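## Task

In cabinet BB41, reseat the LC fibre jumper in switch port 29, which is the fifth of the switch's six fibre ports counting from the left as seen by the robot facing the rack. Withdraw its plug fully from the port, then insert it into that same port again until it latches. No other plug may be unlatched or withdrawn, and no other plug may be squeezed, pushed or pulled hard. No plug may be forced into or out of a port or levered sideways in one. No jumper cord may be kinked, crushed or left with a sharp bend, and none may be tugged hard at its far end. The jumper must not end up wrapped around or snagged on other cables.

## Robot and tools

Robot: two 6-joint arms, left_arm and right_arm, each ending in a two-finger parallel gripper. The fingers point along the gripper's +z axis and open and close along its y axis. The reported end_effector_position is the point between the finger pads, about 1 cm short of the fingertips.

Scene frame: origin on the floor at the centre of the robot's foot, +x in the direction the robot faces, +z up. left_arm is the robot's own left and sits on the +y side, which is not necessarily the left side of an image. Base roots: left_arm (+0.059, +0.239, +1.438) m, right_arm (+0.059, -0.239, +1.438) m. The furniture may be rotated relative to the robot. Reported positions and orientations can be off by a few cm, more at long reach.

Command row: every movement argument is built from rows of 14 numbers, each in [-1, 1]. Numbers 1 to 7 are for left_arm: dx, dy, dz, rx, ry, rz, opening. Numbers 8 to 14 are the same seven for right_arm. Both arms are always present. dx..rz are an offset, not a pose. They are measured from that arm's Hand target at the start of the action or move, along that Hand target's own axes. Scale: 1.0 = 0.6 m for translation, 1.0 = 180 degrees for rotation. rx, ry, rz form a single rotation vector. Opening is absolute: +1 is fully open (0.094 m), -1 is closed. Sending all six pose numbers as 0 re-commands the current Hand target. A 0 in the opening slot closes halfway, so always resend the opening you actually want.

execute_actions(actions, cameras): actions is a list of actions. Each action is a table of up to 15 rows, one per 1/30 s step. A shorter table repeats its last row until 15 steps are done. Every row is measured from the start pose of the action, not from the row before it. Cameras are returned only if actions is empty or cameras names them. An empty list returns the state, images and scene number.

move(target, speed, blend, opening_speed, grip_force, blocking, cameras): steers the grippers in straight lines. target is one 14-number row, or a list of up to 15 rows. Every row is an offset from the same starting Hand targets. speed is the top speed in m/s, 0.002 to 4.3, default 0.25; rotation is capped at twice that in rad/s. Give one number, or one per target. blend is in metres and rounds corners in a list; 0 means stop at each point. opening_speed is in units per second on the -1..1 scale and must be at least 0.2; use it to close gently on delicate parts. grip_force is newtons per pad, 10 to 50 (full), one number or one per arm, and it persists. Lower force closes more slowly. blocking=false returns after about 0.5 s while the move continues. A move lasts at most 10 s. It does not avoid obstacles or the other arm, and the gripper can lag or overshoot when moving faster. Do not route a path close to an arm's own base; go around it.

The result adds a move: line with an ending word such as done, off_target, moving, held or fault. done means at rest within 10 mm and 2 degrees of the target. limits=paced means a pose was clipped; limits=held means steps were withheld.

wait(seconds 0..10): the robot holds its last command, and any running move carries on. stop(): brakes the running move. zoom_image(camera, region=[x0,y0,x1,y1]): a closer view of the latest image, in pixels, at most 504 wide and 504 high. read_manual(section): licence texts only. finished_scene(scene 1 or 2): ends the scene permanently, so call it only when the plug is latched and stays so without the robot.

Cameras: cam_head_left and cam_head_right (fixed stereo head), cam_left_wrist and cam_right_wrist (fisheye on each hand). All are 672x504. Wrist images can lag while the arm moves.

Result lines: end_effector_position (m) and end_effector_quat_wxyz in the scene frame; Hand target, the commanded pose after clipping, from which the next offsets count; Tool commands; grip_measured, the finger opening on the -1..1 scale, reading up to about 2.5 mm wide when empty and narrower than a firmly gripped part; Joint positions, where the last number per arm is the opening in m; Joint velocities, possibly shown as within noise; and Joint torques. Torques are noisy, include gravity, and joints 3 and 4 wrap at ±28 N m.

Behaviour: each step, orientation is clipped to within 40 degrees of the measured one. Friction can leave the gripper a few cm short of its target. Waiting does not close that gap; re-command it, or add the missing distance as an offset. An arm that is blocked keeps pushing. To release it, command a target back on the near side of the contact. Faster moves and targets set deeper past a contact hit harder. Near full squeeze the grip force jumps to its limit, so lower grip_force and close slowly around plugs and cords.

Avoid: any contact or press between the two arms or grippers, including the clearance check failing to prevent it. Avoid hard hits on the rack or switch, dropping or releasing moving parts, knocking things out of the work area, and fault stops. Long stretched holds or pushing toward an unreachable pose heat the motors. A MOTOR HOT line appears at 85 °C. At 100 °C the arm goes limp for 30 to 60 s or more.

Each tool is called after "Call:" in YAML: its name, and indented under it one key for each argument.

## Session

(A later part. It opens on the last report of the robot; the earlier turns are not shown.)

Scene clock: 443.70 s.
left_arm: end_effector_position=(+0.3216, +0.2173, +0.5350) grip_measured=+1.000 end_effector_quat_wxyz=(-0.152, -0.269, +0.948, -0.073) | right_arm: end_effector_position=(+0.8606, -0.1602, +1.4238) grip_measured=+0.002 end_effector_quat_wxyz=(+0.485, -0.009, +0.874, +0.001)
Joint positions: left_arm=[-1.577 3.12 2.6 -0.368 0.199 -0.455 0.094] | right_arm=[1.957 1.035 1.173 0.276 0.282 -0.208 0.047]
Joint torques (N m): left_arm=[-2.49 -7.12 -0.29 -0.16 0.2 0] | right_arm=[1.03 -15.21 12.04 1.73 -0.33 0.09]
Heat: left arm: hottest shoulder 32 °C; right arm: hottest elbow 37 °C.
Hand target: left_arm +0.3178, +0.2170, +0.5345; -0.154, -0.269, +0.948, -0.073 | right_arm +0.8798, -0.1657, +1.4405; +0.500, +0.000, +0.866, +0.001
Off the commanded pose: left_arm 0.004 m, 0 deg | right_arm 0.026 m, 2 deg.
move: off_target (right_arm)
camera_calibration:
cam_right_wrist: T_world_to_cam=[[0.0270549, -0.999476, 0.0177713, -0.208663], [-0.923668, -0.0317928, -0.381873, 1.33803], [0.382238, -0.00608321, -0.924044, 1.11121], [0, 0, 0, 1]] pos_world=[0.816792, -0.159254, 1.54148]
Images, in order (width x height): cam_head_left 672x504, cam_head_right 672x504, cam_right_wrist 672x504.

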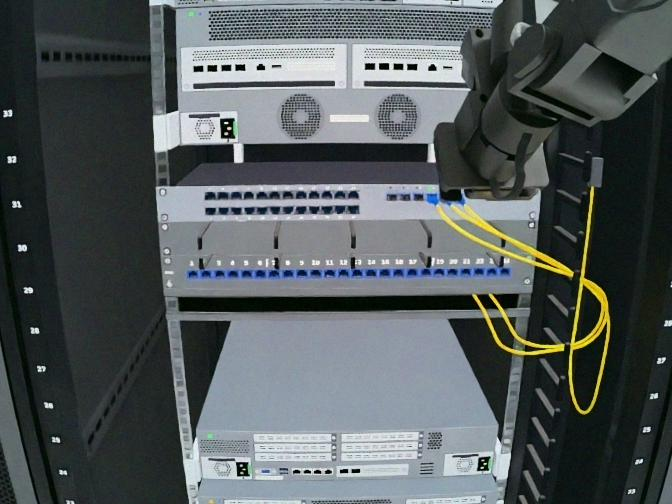

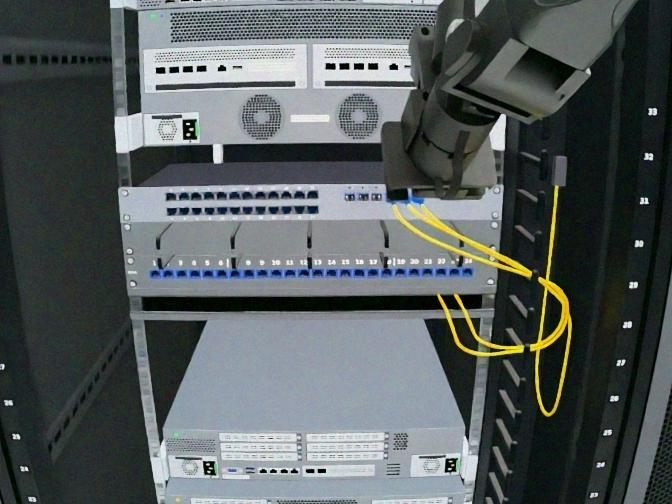

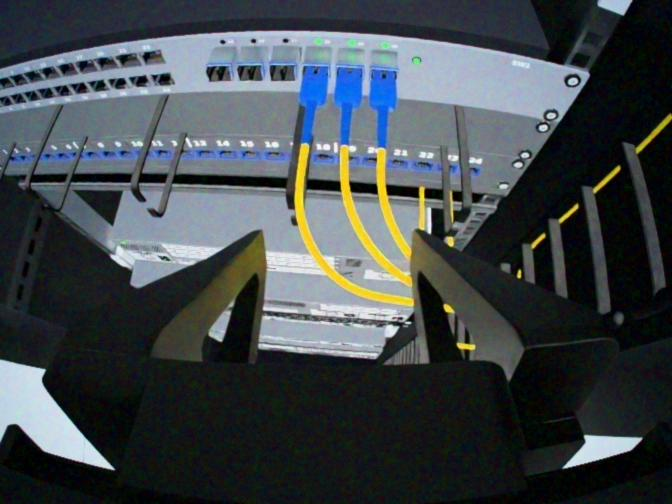

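Call:
move:
  target: [-0.1055,-0.254,-0.9875,0.493,-0.231,-0.058,0,0.071,-0.058,-0.19,0,0,0,0]
  speed: 0.25
  cameras: ["cam_head_left","cam_left_wrist"]

Scene clock: 483.07 s.
left_arm: end_effector_position=(+0.6032, +0.2444, +1.0742) grip_measured=+0.002 end_effector_quat_wxyz=(-0.266, +0.405, -0.725, +0.490) | right_arm: end_effector_position=(+0.7548, -0.1940, +1.4439) grip_measured=+0.002 end_effector_quat_wxyz=(+0.482, -0.010, +0.876, +0.001)
Joint positions: left_arm=[-1.443 1.952 0.92 1.563 0.697 -1.386 0.047] | right_arm=[1.917 0.773 0.849 0.326 0.246 -0.189 0.047]
Joint torques (N m): left_arm=[-0.21 -14.15 -4.27 2.45 0.07 -0.13] | right_arm=[0.26 -13.86 7.62 2.63 -0.34 0.07]
Heat: left arm: hottest shoulder 32 °C; right arm: hottest elbow 42 °C.
Hand target: left_arm +0.5997, +0.2502, +1.0802; +0.380, -0.380, +0.596, -0.596 | right_arm +0.7598, -0.2005, +1.4605; +0.500, +0.000, +0.866, +0.001
Off the commanded pose: left_arm 0.009 m, 23 deg | right_arm 0.019 m, 3 deg.
joint sent to its limit (left arm) — joint 4 (wrist pitch), upper limit. The joint targets are off in orientation, not in position.
move: off_target (left_arm, right_arm)
camera_calibration:
cam_left_wrist: T_world_to_cam=[[0.319156, -0.157295, 0.934558, -1.16336], [-0.874796, -0.428192, 0.226678, 0.396604], [0.364515, -0.889893, -0.274261, 0.419373], [0, 0, 0, 1]] pos_world=[0.565372, 0.36003, 1.11234]
Images, in order (width x height): cam_head_left 672x504, cam_left_wrist 672x504.

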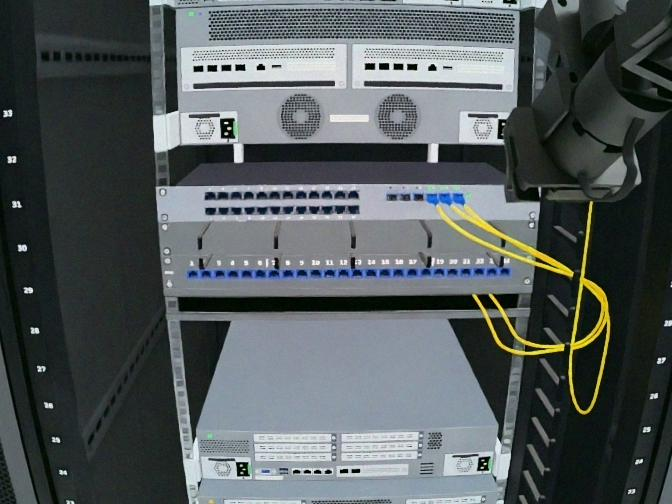

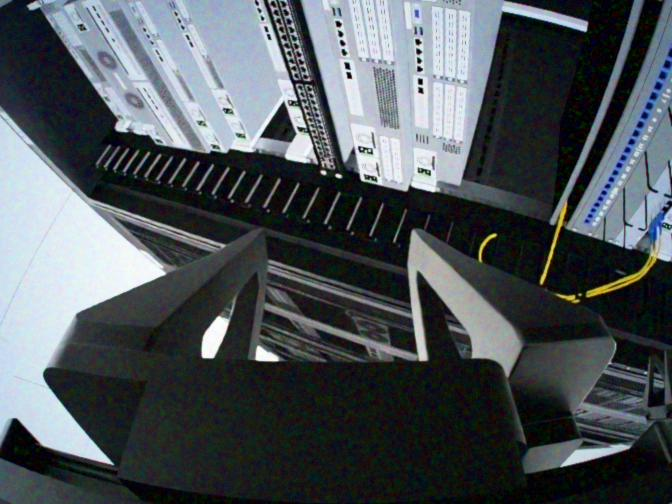

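Call:
move:
  target: [0.308,-0.617,0.64,0,0,0,0,0,0,0,0,0,0,0]
  speed: 0.25
  cameras: ["cam_head_left","cam_left_wrist","cam_right_wrist"]

Scene clock: 493.40 s.
left_arm: end_effector_position=(+0.8618, -0.0687, +1.4518) grip_measured=+0.002 end_effector_quat_wxyz=(-0.378, +0.384, -0.595, +0.596) | right_arm: end_effector_position=(+0.7548, -0.1940, +1.4439) grip_measured=+0.002 end_effector_quat_wxyz=(+0.482, -0.010, +0.876, +0.001)
Joint positions: left_arm=[-2.249 1.383 1.254 0.925 0.06 -1.039 0.047] | right_arm=[1.917 0.773 0.849 0.326 0.246 -0.189 0.047]
Joint torques (N m): left_arm=[-8.41 -14.51 8.14 1.39 0.36 0.3] | right_arm=[0.03 -13.45 7.73 2.58 -0.36 0.07]
Heat: left arm: hottest shoulder 33 °C; right arm: hottest elbow 40 °C.
Hand target: left_arm +0.8698, -0.0796, +1.4502; +0.381, -0.380, +0.596, -0.596 | right_arm +0.7598, -0.2005, +1.4605; +0.500, +0.000, +0.866, +0.001
Off the commanded pose: left_arm 0.014 m, 1 deg | right_arm 0.019 m, 3 deg.
move: off_target (left_arm, right_arm)
camera_calibration:
cam_left_wrist: T_world_to_cam=[[-0.00802389, 0.0407451, 0.999137, -1.4462], [-0.853604, -0.520723, 0.0143801, 0.686839], [0.52086, -0.852753, 0.0389584, -0.43692], [0, 0, 0, 1]] pos_world=[0.802259, 0.043994, 1.4521]
cam_right_wrist: T_world_to_cam=[[0.0277337, -0.999466, 0.0172687, -0.239764], [-0.926265, -0.0321903, -0.375494, 1.23962], [0.37585, -0.0055815, -0.926664, 1.1786], [0, 0, 0, 1]] pos_world=[0.711892, -0.193154, 1.56178]
Images, in order (width x height): cam_head_left 672x504, cam_left_wrist 672x504, cam_right_wrist 672x504.

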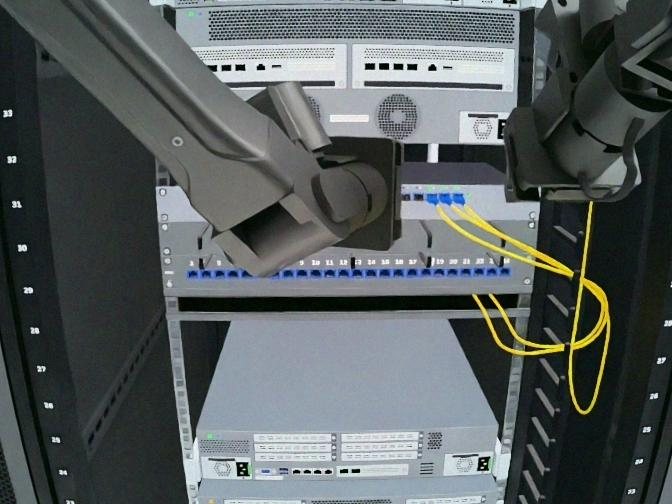

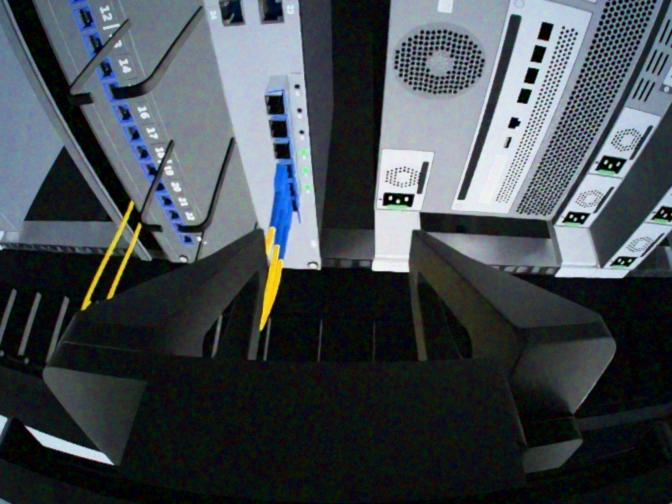

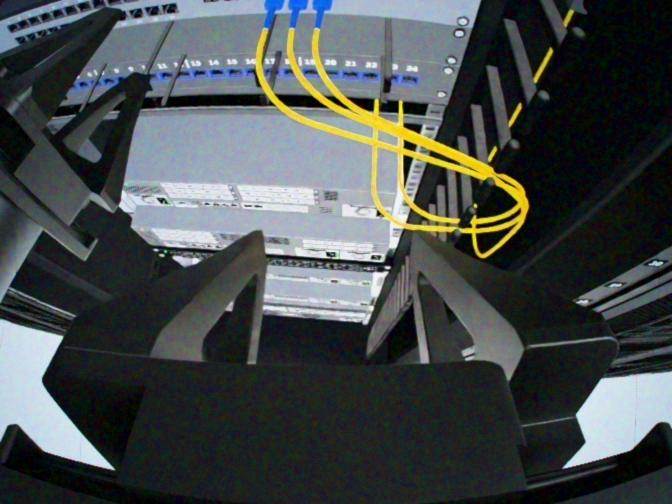

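Call:
zoom_image:
  camera: "cam_left_wrist"
  region: [225, 140, 325, 260]

Call:
zoom_image:
  camera: "cam_left_wrist"
  region: [225, 70, 325, 170]

Call:
zoom_image:
  camera: "cam_right_wrist"
  region: [240, 0, 560, 280]

Scaled by 4.200 from the camera's 672x504 image, which has a finer 960x720 frame.

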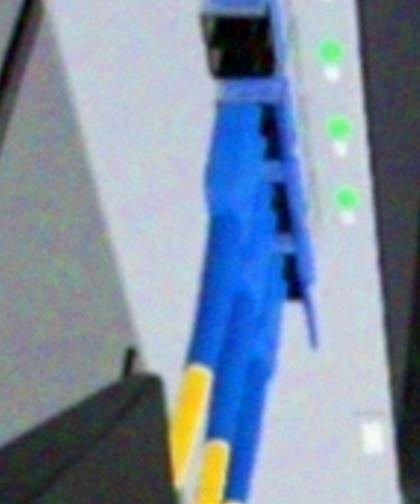

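Scaled by 5.040 from the camera's 672x504 image, which has a finer 960x720 frame.

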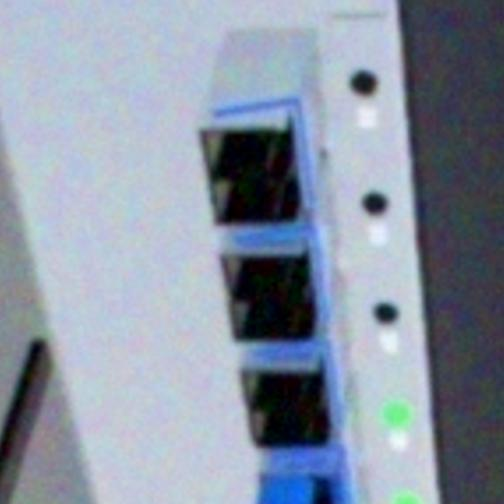

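Scaled by 1.575 from the camera's 672x504 image, which has a finer 960x720 frame.

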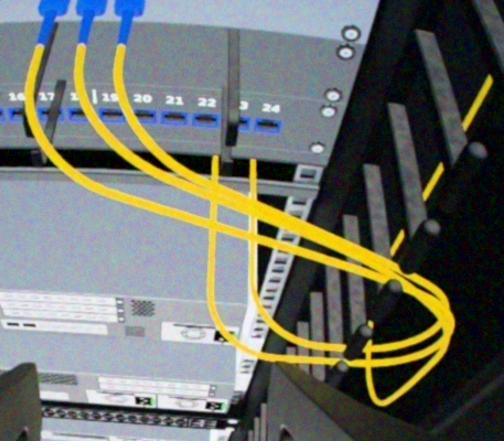

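Call:
move:
  target: [0.013,0.05,0.083,0,0.111,0,0,0,0,0,0,0,0,0]
  speed: 0.15
  cameras: ["cam_head_left","cam_left_wrist"]

Call:
zoom_image:
  camera: "cam_left_wrist"
  region: [220, 130, 340, 250]

Scene clock: 518.83 s.
left_arm: end_effector_position=(+0.8977, -0.1090, +1.4370) grip_measured=+0.002 end_effector_quat_wxyz=(-0.272, +0.265, -0.650, +0.658) | right_arm: end_effector_position=(+0.7548, -0.1940, +1.4439) grip_measured=+0.002 end_effector_quat_wxyz=(+0.482, -0.010, +0.876, +0.001)
Joint positions: left_arm=[-2.169 1.464 1.489 0.612 0.44 -1.041 0.047] | right_arm=[1.917 0.773 0.849 0.326 0.246 -0.189 0.047]
Joint torques (N m): left_arm=[-6.83 -15.74 9.46 1.29 0.58 -0.05] | right_arm=[0.15 -13.8 7.66 2.67 -0.33 0.05]
Heat: left arm: hottest elbow 35 °C; right arm: hottest elbow 38 °C.
Hand target: left_arm +0.9117, -0.1076, +1.4202; +0.271, -0.271, +0.653, -0.653 | right_arm +0.7598, -0.2005, +1.4605; +0.500, +0.000, +0.866, +0.001
Off the commanded pose: left_arm 0.022 m, 1 deg | right_arm 0.019 m, 3 deg.
move: off_target (left_arm, right_arm)
camera_calibration:
cam_left_wrist: T_world_to_cam=[[-0.0141651, 0.0445275, 0.998908, -1.42321], [-0.982344, -0.187002, -0.00559438, 0.877307], [0.186549, -0.98135, 0.0463903, -0.21395], [0, 0, 0, 1]] pos_world=[0.881569, 0.0174707, 1.43649]
Images, in order (width x height): cam_head_left 672x504, cam_left_wrist 672x504.

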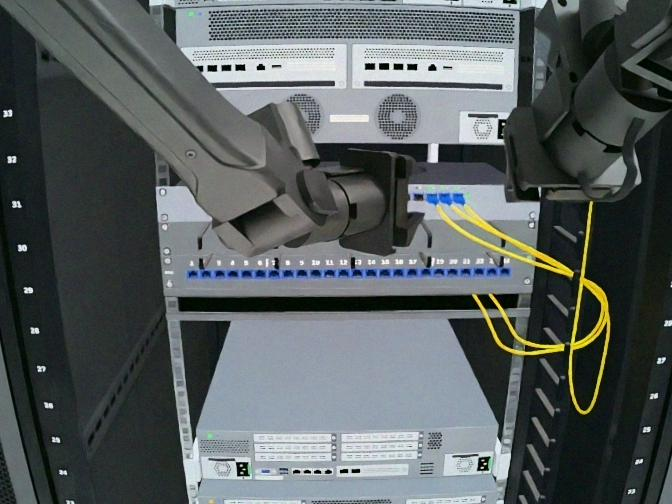

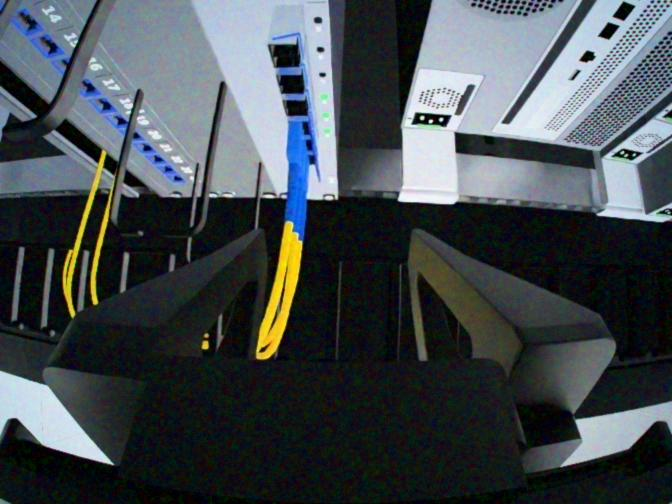

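Scaled by 4.200 from the camera's 672x504 image, which has a finer 960x720 frame.

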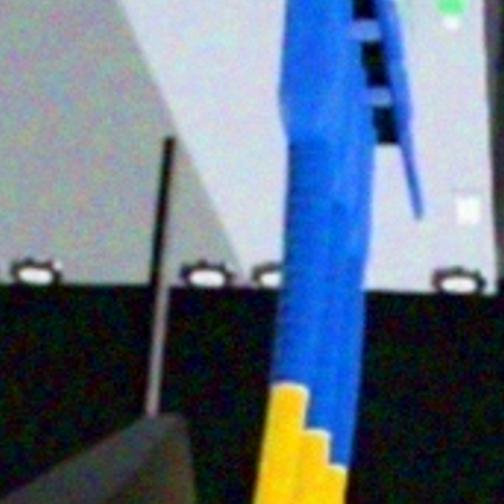

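Call:
zoom_image:
  camera: "cam_left_wrist"
  region: [260, 20, 350, 110]

Call:
zoom_image:
  camera: "cam_left_wrist"
  region: [270, 90, 340, 190]

Scaled by 5.600 from the camera's 672x504 image, which has a finer 960x720 frame.

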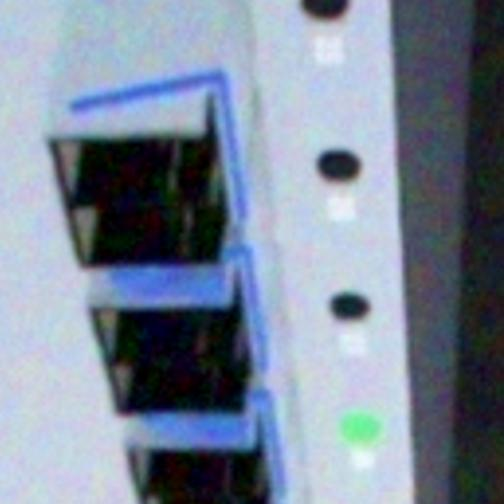

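Scaled by 5.040 from the camera's 672x504 image, which has a finer 960x720 frame.

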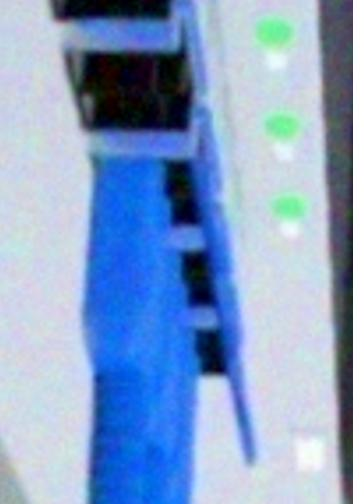

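Call:
move:
  target: [0.0045,-0.042,0.08,0,0,0,-1,0,0,0,0,0,0,0]
  speed: 0.1
  cameras: ["cam_head_left","cam_left_wrist"]

Call:
zoom_image:
  camera: "cam_left_wrist"
  region: [200, 130, 320, 250]

Scene clock: 667.90 s.
left_arm: end_effector_position=(+0.9356, -0.1292, +1.4490) grip_measured=-0.992 end_effector_quat_wxyz=(-0.269, +0.276, -0.653, +0.651) | right_arm: end_effector_position=(+0.7548, -0.1940, +1.4439) grip_measured=+0.002 end_effector_quat_wxyz=(+0.482, -0.010, +0.876, +0.001)
Joint positions: left_arm=[-2.2 1.522 1.654 0.482 0.393 -1.028 0] | right_arm=[1.917 0.773 0.849 0.326 0.246 -0.189 0.047]
Joint torques (N m): left_arm=[-9.82 -17.14 10.55 1.36 0.4 0.3] | right_arm=[0.03 -13.68 7.71 2.69 -0.35 0.07]
Heat: left arm: hottest elbow 43 °C; right arm: hottest shoulder 38 °C.
Hand target: left_arm +0.9438, -0.1433, +1.4455; +0.271, -0.271, +0.653, -0.653 | right_arm +0.7598, -0.2005, +1.4605; +0.500, +0.000, +0.866, +0.001
Off the commanded pose: left_arm 0.017 m, 1 deg | right_arm 0.019 m, 3 deg.
move: off_target (left_arm, right_arm)
camera_calibration:
cam_left_wrist: T_world_to_cam=[[0.0097391, 0.0382787, 0.99922, -1.4574], [-0.979845, -0.199018, 0.0171743, 0.873973], [0.19952, -0.979248, 0.0355689, -0.237588], [0, 0, 0, 1]] pos_world=[0.917956, -0.00293409, 1.4497]
Images, in order (width x height): cam_head_left 672x504, cam_left_wrist 672x504.

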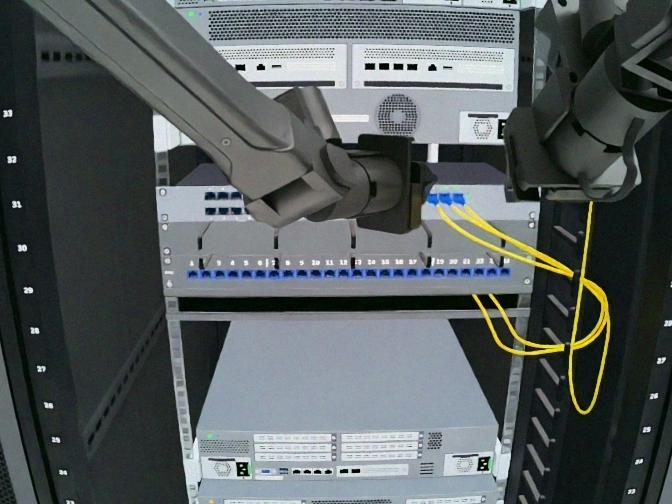

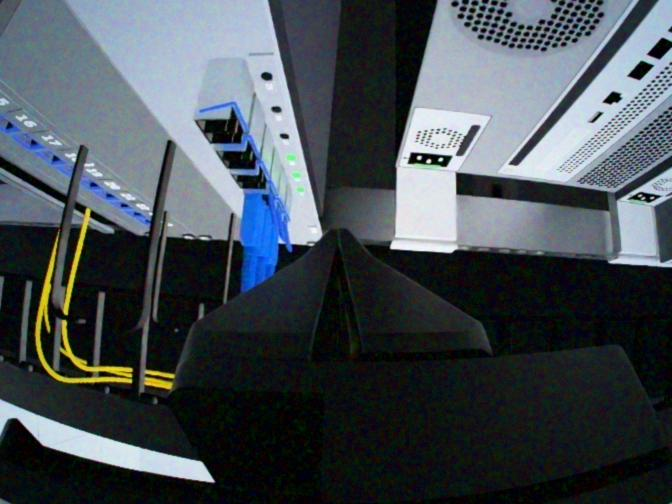

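Scaled by 4.200 from the camera's 672x504 image, which has a finer 960x720 frame.

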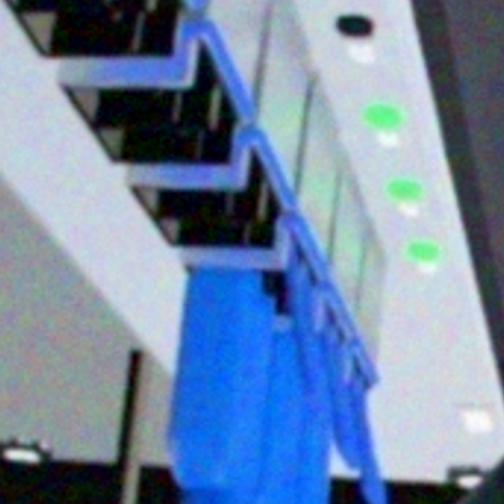

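Call:
zoom_image:
  camera: "cam_left_wrist"
  region: [235, 180, 305, 250]

Scaled by 7.200 from the camera's 672x504 image, which has a finer 960x720 frame.

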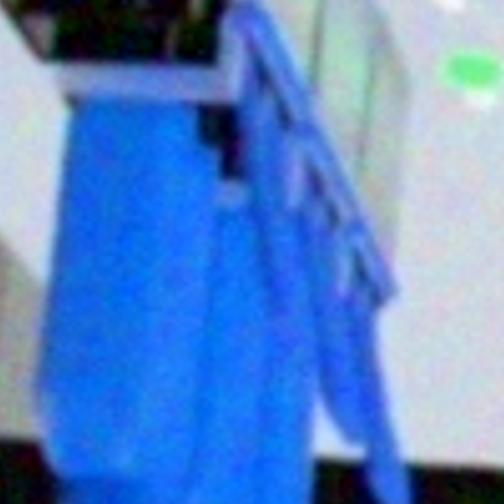

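Call:
move:
  target: [0,-0.017,-0.165,0,0,0,-1,0,0,0,0,0,0,0]
  speed: 0.15
  cameras: ["cam_right_wrist","cam_left_wrist"]

Scene clock: 828.63 s.
left_arm: end_effector_position=(+0.8718, -0.0864, +1.4566) grip_measured=-0.992 end_effector_quat_wxyz=(-0.265, +0.266, -0.655, +0.655) | right_arm: end_effector_position=(+0.7548, -0.1940, +1.4439) grip_measured=+0.002 end_effector_quat_wxyz=(+0.482, -0.010, +0.876, +0.001)
Joint positions: left_arm=[-2.161 1.357 1.367 0.609 0.447 -1.042 0] | right_arm=[1.917 0.773 0.849 0.326 0.246 -0.189 0.047]
Joint torques (N m): left_arm=[-6.01 -19.02 4.9 2.54 0.57 -0.02] | right_arm=[0.03 -13.92 7.69 2.69 -0.35 0.07]
Heat: left arm: hottest elbow 44 °C; right arm: hottest shoulder 38 °C.
Hand target: left_arm +0.8737, -0.0735, +1.4557; +0.271, -0.271, +0.653, -0.653 | right_arm +0.7598, -0.2005, +1.4605; +0.500, +0.000, +0.866, +0.001
Off the commanded pose: left_arm 0.013 m, 1 deg | right_arm 0.019 m, 3 deg.
move: off_target (left_arm, right_arm)
camera_calibration:
cam_left_wrist: T_world_to_cam=[[-0.0000941815, 0.0370851, 0.999312, -1.45761], [-0.984076, -0.177629, 0.00649918, 0.840914], [0.177748, -0.983398, 0.0365113, -0.166015], [0, 0, 0, 1]] pos_world=[0.856895, 0.0401681, 1.4572]
cam_right_wrist: T_world_to_cam=[[0.0277337, -0.999466, 0.0172687, -0.239764], [-0.926265, -0.0321903, -0.375494, 1.23962], [0.37585, -0.0055815, -0.926664, 1.1786], [0, 0, 0, 1]] pos_world=[0.711892, -0.193154, 1.56178]
Images, in order (width x height): cam_left_wrist 672x504, cam_right_wrist 672x504.

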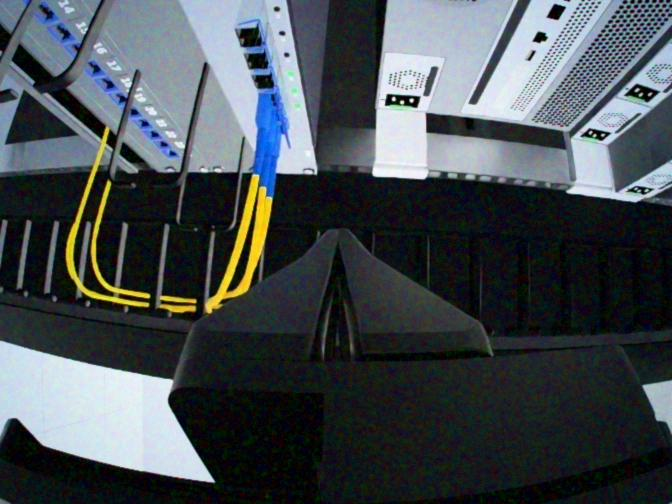

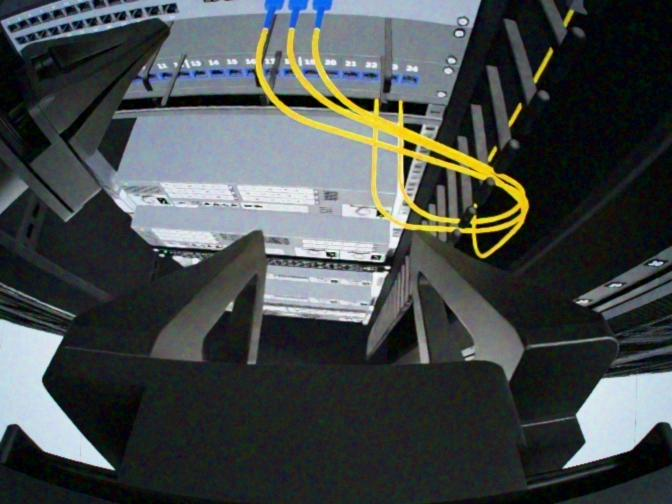

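Call:
move:
  target: [0,0,0,0,0,0,-1,-0.0845,0.051,0.238,0,0,0,-0.77]
  speed: 0.15
  cameras: ["cam_right_wrist","cam_left_wrist"]

Call:
zoom_image:
  camera: "cam_right_wrist"
  region: [260, 80, 420, 260]

Call:
zoom_image:
  camera: "cam_left_wrist"
  region: [190, 60, 340, 240]

Scene clock: 843.80 s.
left_arm: end_effector_position=(+0.8718, -0.0864, +1.4566) grip_measured=-0.992 end_effector_quat_wxyz=(-0.265, +0.266, -0.655, +0.655) | right_arm: end_effector_position=(+0.8901, -0.1685, +1.4153) grip_measured=-0.768 end_effector_quat_wxyz=(+0.485, -0.008, +0.874, +0.000)
Joint positions: left_arm=[-2.161 1.357 1.367 0.609 0.447 -1.043 0] | right_arm=[1.917 1.097 1.267 0.239 0.248 -0.189 0.011]
Joint torques (N m): left_arm=[-5.89 -18.9 4.86 2.5 0.61 -0.08] | right_arm=[2.14 -16.79 12.3 1.69 -0.06 0.05]
Heat: left arm: hottest elbow 42 °C; right arm: hottest shoulder 38 °C.
Hand target: left_arm +0.8737, -0.0735, +1.4557; +0.271, -0.271, +0.653, -0.653 | right_arm +0.9089, -0.1700, +1.4333; +0.500, +0.000, +0.866, +0.001
Off the commanded pose: left_arm 0.013 m, 1 deg | right_arm 0.026 m, 2 deg.
move: off_target (left_arm, right_arm)
camera_calibration:
cam_left_wrist: T_world_to_cam=[[0.000271946, 0.0373413, 0.999303, -1.45792], [-0.984073, -0.177628, 0.00690531, 0.840321], [0.177762, -0.983389, 0.0366983, -0.1663], [0, 0, 0, 1]] pos_world=[0.856895, 0.0401682, 1.4572]
cam_right_wrist: T_world_to_cam=[[0.0231419, -0.999578, 0.0175722, -0.213807], [-0.923837, -0.0280994, -0.381752, 1.36241], [0.382085, -0.00739935, -0.924098, 1.09189], [0, 0, 0, 1]] pos_world=[0.846396, -0.167355, 1.53288]
Images, in order (width x height): cam_left_wrist 672x504, cam_right_wrist 672x504.

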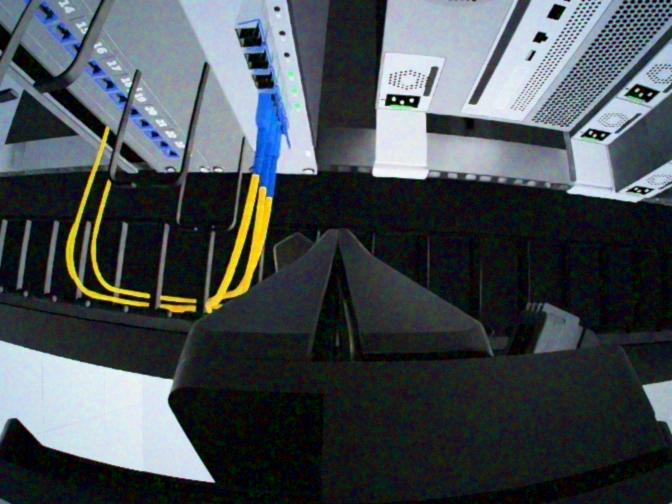

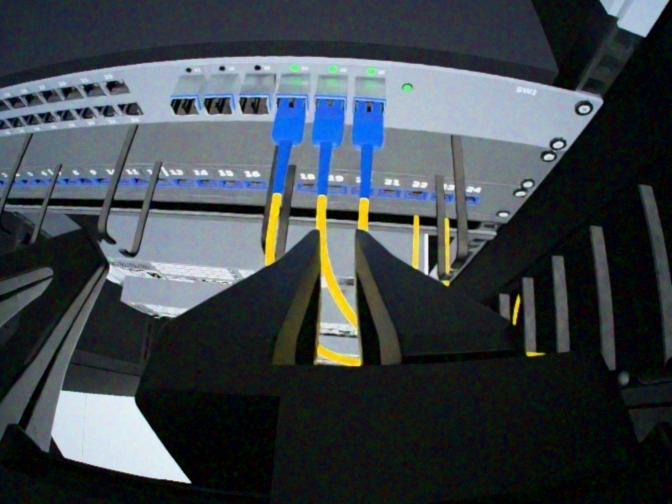

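Scaled by 2.800 from the camera's 672x504 image, which has a finer 960x720 frame.

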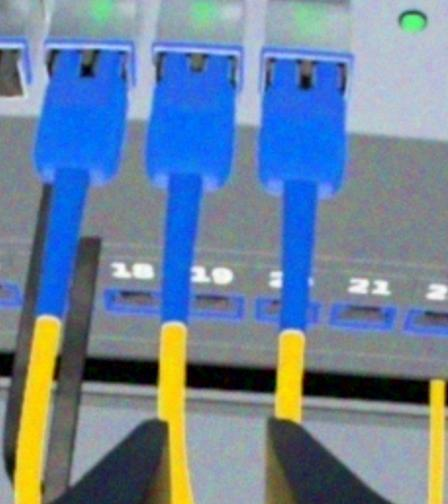

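Scaled by 2.800 from the camera's 672x504 image, which has a finer 960x720 frame.

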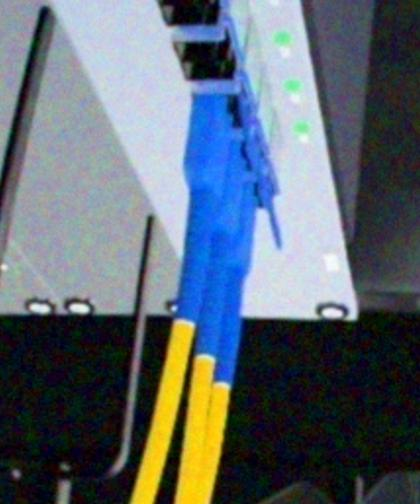

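Call:
move:
  target: [0,0,0,0,0,0,-1,-0.007,0.009,0.042,0,0,0,-0.77]
  speed: 0.06
  cameras: ["cam_right_wrist","cam_left_wrist"]

Call:
zoom_image:
  camera: "cam_right_wrist"
  region: [260, 80, 420, 260]

Call:
zoom_image:
  camera: "cam_left_wrist"
  region: [190, 60, 340, 240]

Scene clock: 871.77 s.
left_arm: end_effector_position=(+0.8718, -0.0864, +1.4566) grip_measured=-0.992 end_effector_quat_wxyz=(-0.265, +0.266, -0.655, +0.655) | right_arm: end_effector_position=(+0.9136, -0.1624, +1.4049) grip_measured=-0.768 end_effector_quat_wxyz=(+0.484, -0.008, +0.875, +0.000)
Joint positions: left_arm=[-2.161 1.357 1.367 0.609 0.447 -1.043 0] | right_arm=[1.917 1.162 1.35 0.219 0.248 -0.189 0.011]
Joint torques (N m): left_arm=[-5.66 -19.02 4.82 2.56 0.57 -0.08] | right_arm=[2.14 -17.49 12.52 1.7 -0.1 0.03]
Heat: left arm: hottest shoulder 40 °C; right arm: hottest elbow 46 °C.
Hand target: left_arm +0.8737, -0.0735, +1.4557; +0.271, -0.271, +0.653, -0.653 | right_arm +0.9327, -0.1645, +1.4241; +0.500, +0.000, +0.866, +0.001
Off the commanded pose: left_arm 0.013 m, 1 deg | right_arm 0.027 m, 2 deg.
move: off_target (left_arm, right_arm)
camera_calibration:
cam_left_wrist: T_world_to_cam=[[0.000271946, 0.0373413, 0.999303, -1.45792], [-0.984073, -0.177628, 0.00690531, 0.840321], [0.177762, -0.983389, 0.0366983, -0.1663], [0, 0, 0, 1]] pos_world=[0.856895, 0.0401682, 1.4572]
cam_right_wrist: T_world_to_cam=[[0.0239276, -0.999555, 0.0178131, -0.209128], [-0.924791, -0.0288987, -0.379376, 1.37776], [0.379722, -0.0073958, -0.925071, 1.07696], [0, 0, 0, 1]] pos_world=[0.870196, -0.161255, 1.52268]
Images, in order (width x height): cam_left_wrist 672x504, cam_right_wrist 672x504.

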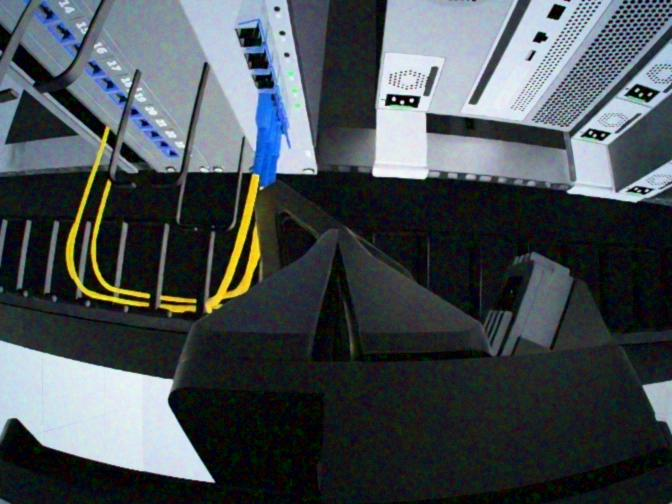

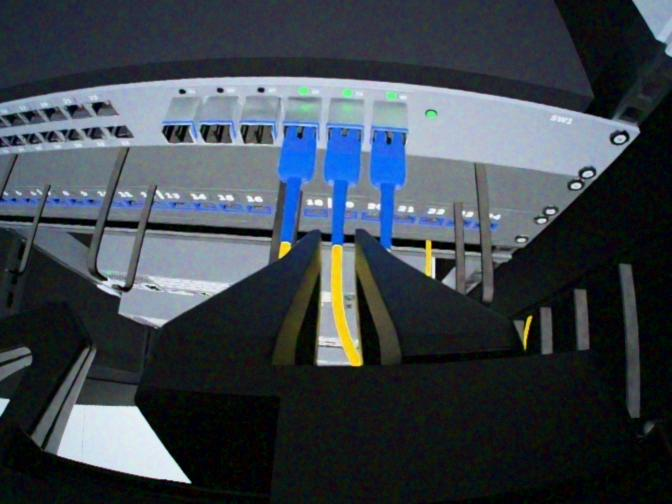

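Scaled by 2.800 from the camera's 672x504 image, which has a finer 960x720 frame.

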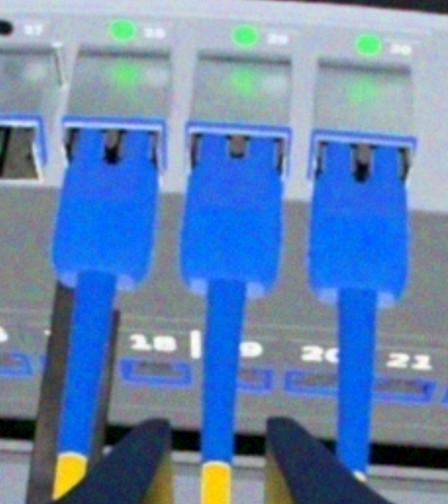

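Scaled by 2.800 from the camera's 672x504 image, which has a finer 960x720 frame.

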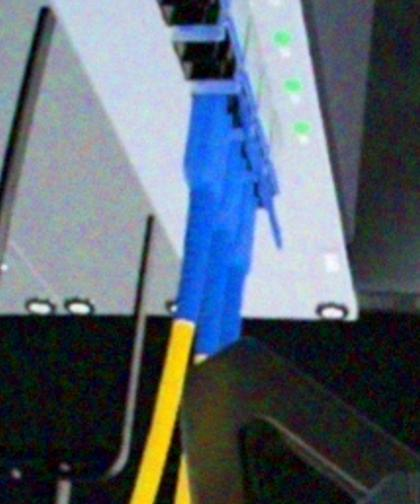

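Call:
zoom_image:
  camera: "cam_right_wrist"
  region: [315, 110, 375, 190]

Call:
zoom_image:
  camera: "cam_left_wrist"
  region: [240, 80, 310, 180]

Scaled by 6.300 from the camera's 672x504 image, which has a finer 960x720 frame.

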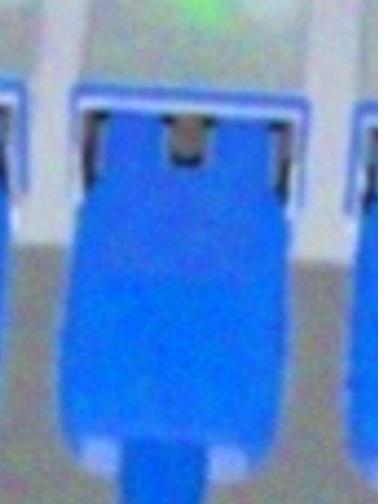

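Scaled by 5.040 from the camera's 672x504 image, which has a finer 960x720 frame.

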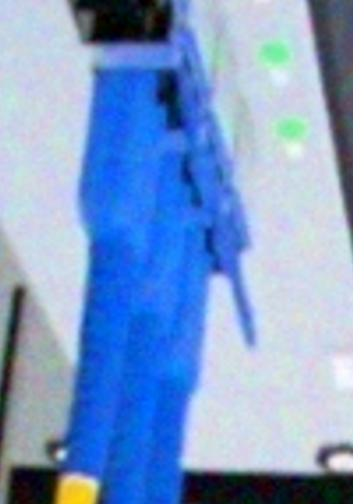

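Call:
move:
  target: [0,0,0,0,0,0,-1,-0.004,-0.002,0.031,0,0,0,-0.77]
  speed: 0.05
  cameras: ["cam_right_wrist","cam_left_wrist"]

Call:
zoom_image:
  camera: "cam_right_wrist"
  region: [260, 80, 420, 260]

Call:
zoom_image:
  camera: "cam_left_wrist"
  region: [190, 60, 340, 240]

Scene clock: 896.80 s.
left_arm: end_effector_position=(+0.8718, -0.0864, +1.4566) grip_measured=-0.992 end_effector_quat_wxyz=(-0.265, +0.266, -0.655, +0.655) | right_arm: end_effector_position=(+0.9300, -0.1599, +1.3981) grip_measured=-0.768 end_effector_quat_wxyz=(+0.483, -0.009, +0.875, +0.000)
Joint positions: left_arm=[-2.161 1.357 1.367 0.609 0.447 -1.043 0] | right_arm=[1.912 1.205 1.41 0.199 0.243 -0.188 0.011]
Joint torques (N m): left_arm=[-6.07 -19.02 4.78 2.52 0.59 -0.09] | right_arm=[1.67 -18.32 12.81 1.72 -0.33 0.07]
Heat: left arm: hottest shoulder 41 °C; right arm: hottest elbow 48 °C.
Hand target: left_arm +0.8737, -0.0735, +1.4557; +0.271, -0.271, +0.653, -0.653 | right_arm +0.9501, -0.1656, +1.4169; +0.500, +0.000, +0.866, +0.001
Off the commanded pose: left_arm 0.013 m, 1 deg | right_arm 0.028 m, 2 deg.
move: off_target (left_arm, right_arm)
camera_calibration:
cam_left_wrist: T_world_to_cam=[[0.000271946, 0.0373413, 0.999303, -1.45792], [-0.984073, -0.177628, 0.00690531, 0.840321], [0.177762, -0.983389, 0.0366983, -0.1663], [0, 0, 0, 1]] pos_world=[0.856895, 0.0401682, 1.4572]
cam_right_wrist: T_world_to_cam=[[0.026069, -0.9995, 0.0178788, -0.208994], [-0.925268, -0.0308954, -0.378053, 1.38864], [0.378417, -0.00668723, -0.925611, 1.0666], [0, 0, 0, 1]] pos_world=[0.886694, -0.158854, 1.51598]
Images, in order (width x height): cam_left_wrist 672x504, cam_right_wrist 672x504.

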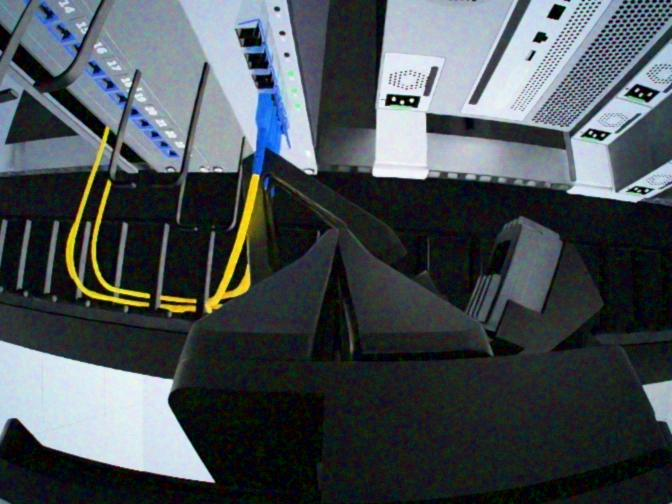

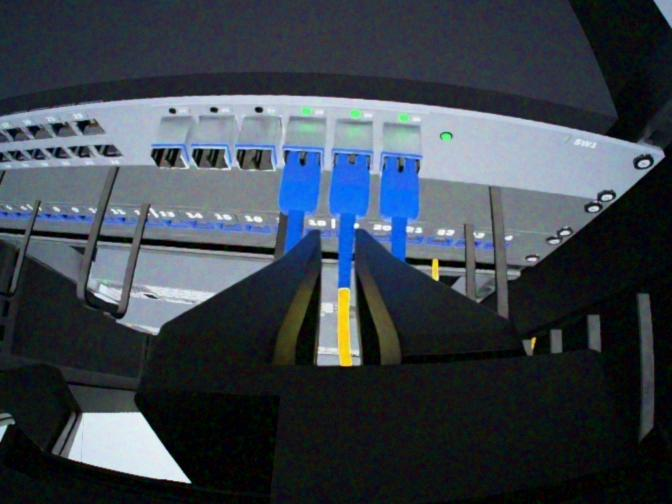

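Scaled by 2.800 from the camera's 672x504 image, which has a finer 960x720 frame.

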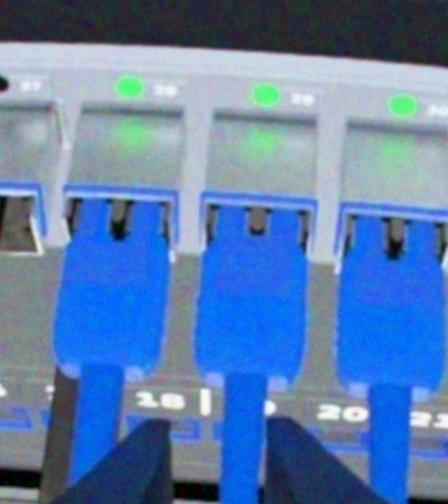

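Scaled by 2.800 from the camera's 672x504 image, which has a finer 960x720 frame.

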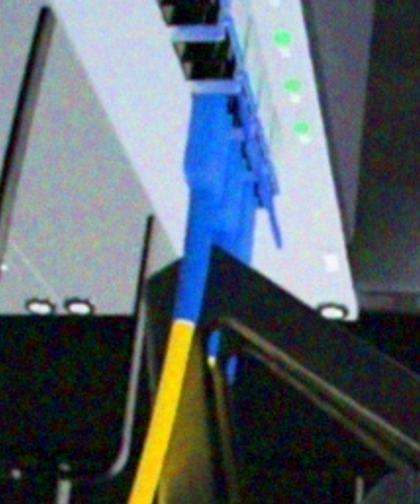

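Call:
move:
  target: [0,0,0,0,0,0,-1,0,-0.009,0,0,0,0,-0.77]
  speed: 0.03
  cameras: ["cam_right_wrist"]

Call:
zoom_image:
  camera: "cam_right_wrist"
  region: [260, 80, 420, 260]

Scene clock: 905.47 s.
left_arm: end_effector_position=(+0.8718, -0.0864, +1.4566) grip_measured=-0.992 end_effector_quat_wxyz=(-0.265, +0.266, -0.655, +0.655) | right_arm: end_effector_position=(+0.9308, -0.1645, +1.3969) grip_measured=-0.768 end_effector_quat_wxyz=(+0.483, -0.009, +0.875, +0.001)
Joint positions: left_arm=[-2.161 1.357 1.367 0.609 0.447 -1.043 0] | right_arm=[1.9 1.205 1.411 0.196 0.23 -0.183 0.011]
Joint torques (N m): left_arm=[-6.01 -18.9 4.88 2.51 0.58 -0.08] | right_arm=[1.73 -18.43 12.56 1.66 -0.34 0.07]
Heat: left arm: hottest shoulder 41 °C; right arm: hottest elbow 47 °C.
Hand target: left_arm +0.8737, -0.0735, +1.4557; +0.271, -0.271, +0.653, -0.653 | right_arm +0.9501, -0.1712, +1.4168; +0.500, +0.000, +0.866, +0.000
Off the commanded pose: left_arm 0.013 m, 1 deg | right_arm 0.028 m, 2 deg.
move: off_target (left_arm, right_arm)
camera_calibration:
cam_right_wrist: T_world_to_cam=[[0.0266201, -0.999495, 0.0173255, -0.213344], [-0.92549, -0.0311925, -0.377486, 1.38816], [0.377836, -0.00598587, -0.925853, 1.06612], [0, 0, 0, 1]] pos_world=[0.887593, -0.163554, 1.51478]
Images, in order (width x height): cam_right_wrist 672x504.

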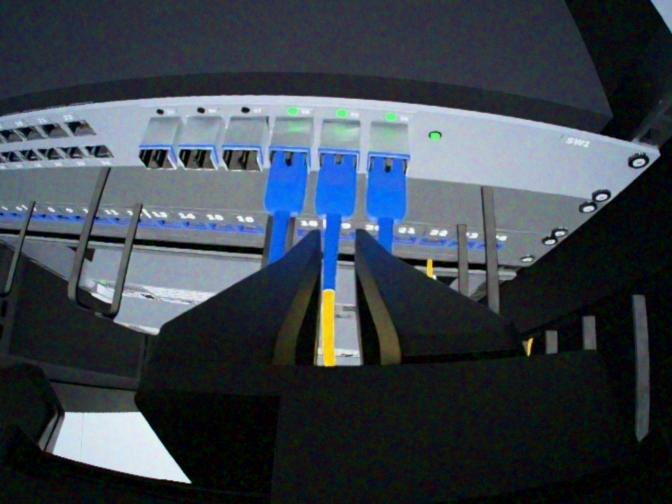

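Scaled by 2.800 from the camera's 672x504 image, which has a finer 960x720 frame.

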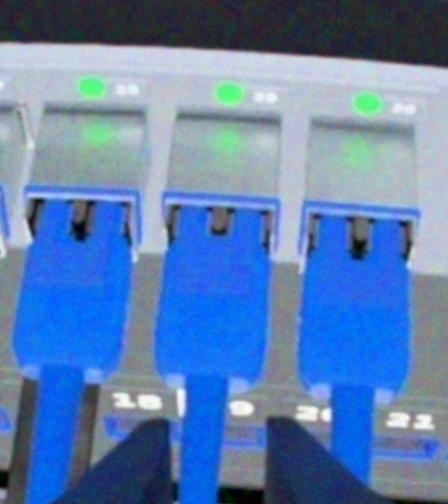

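Call:
move:
  target: [0,0,0,0,0,0,-1,0,0.004,0,0,0,0,-0.77]
  speed: 0.03
  cameras: ["cam_right_wrist"]

Call:
zoom_image:
  camera: "cam_right_wrist"
  region: [280, 130, 400, 310]

Scene clock: 920.57 s.
left_arm: end_effector_position=(+0.8718, -0.0864, +1.4566) grip_measured=-0.992 end_effector_quat_wxyz=(-0.265, +0.266, -0.655, +0.655) | right_arm: end_effector_position=(+0.9308, -0.1644, +1.3969) grip_measured=-0.768 end_effector_quat_wxyz=(+0.483, -0.009, +0.875, +0.001)
Joint positions: left_arm=[-2.161 1.357 1.367 0.609 0.447 -1.043 0] | right_arm=[1.9 1.205 1.411 0.196 0.23 -0.182 0.011]
Joint torques (N m): left_arm=[-5.66 -19.02 4.78 2.52 0.6 -0.08] | right_arm=[2.08 -18.14 12.67 1.72 -0.14 0.04]
Heat: left arm: hottest shoulder 41 °C; right arm: hottest elbow 47 °C.
Hand target: left_arm +0.8737, -0.0735, +1.4557; +0.271, -0.271, +0.653, -0.653 | right_arm +0.9501, -0.1687, +1.4169; +0.500, +0.000, +0.866, +0.001
Off the commanded pose: left_arm 0.013 m, 1 deg | right_arm 0.028 m, 2 deg.
move: off_target (left_arm, right_arm)
camera_calibration:
cam_right_wrist: T_world_to_cam=[[0.0265088, -0.999512, 0.0165295, -0.212042], [-0.925458, -0.0307893, -0.377596, 1.38837], [0.37792, -0.00528775, -0.925823, 1.06611], [0, 0, 0, 1]] pos_world=[0.887593, -0.163554, 1.51478]
Images, in order (width x height): cam_right_wrist 672x504.

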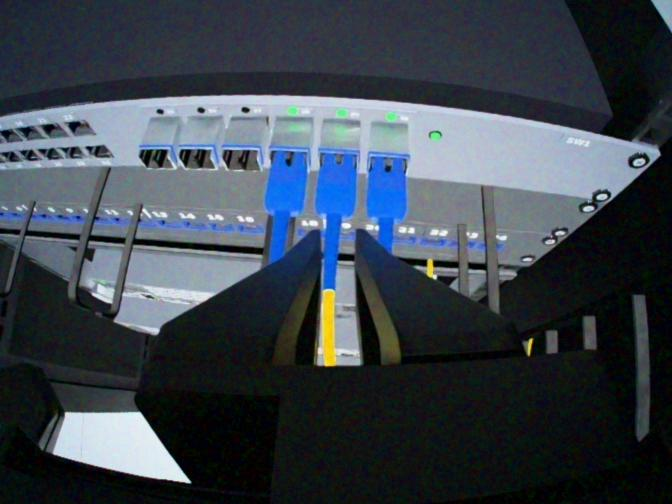

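Scaled by 2.800 from the camera's 672x504 image, which has a finer 960x720 frame.

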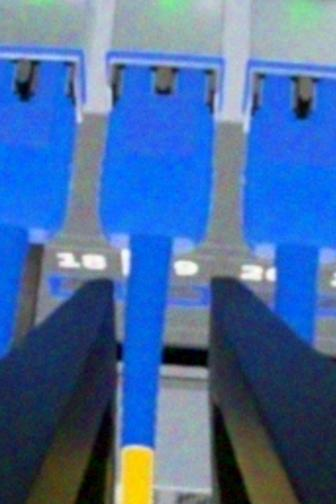

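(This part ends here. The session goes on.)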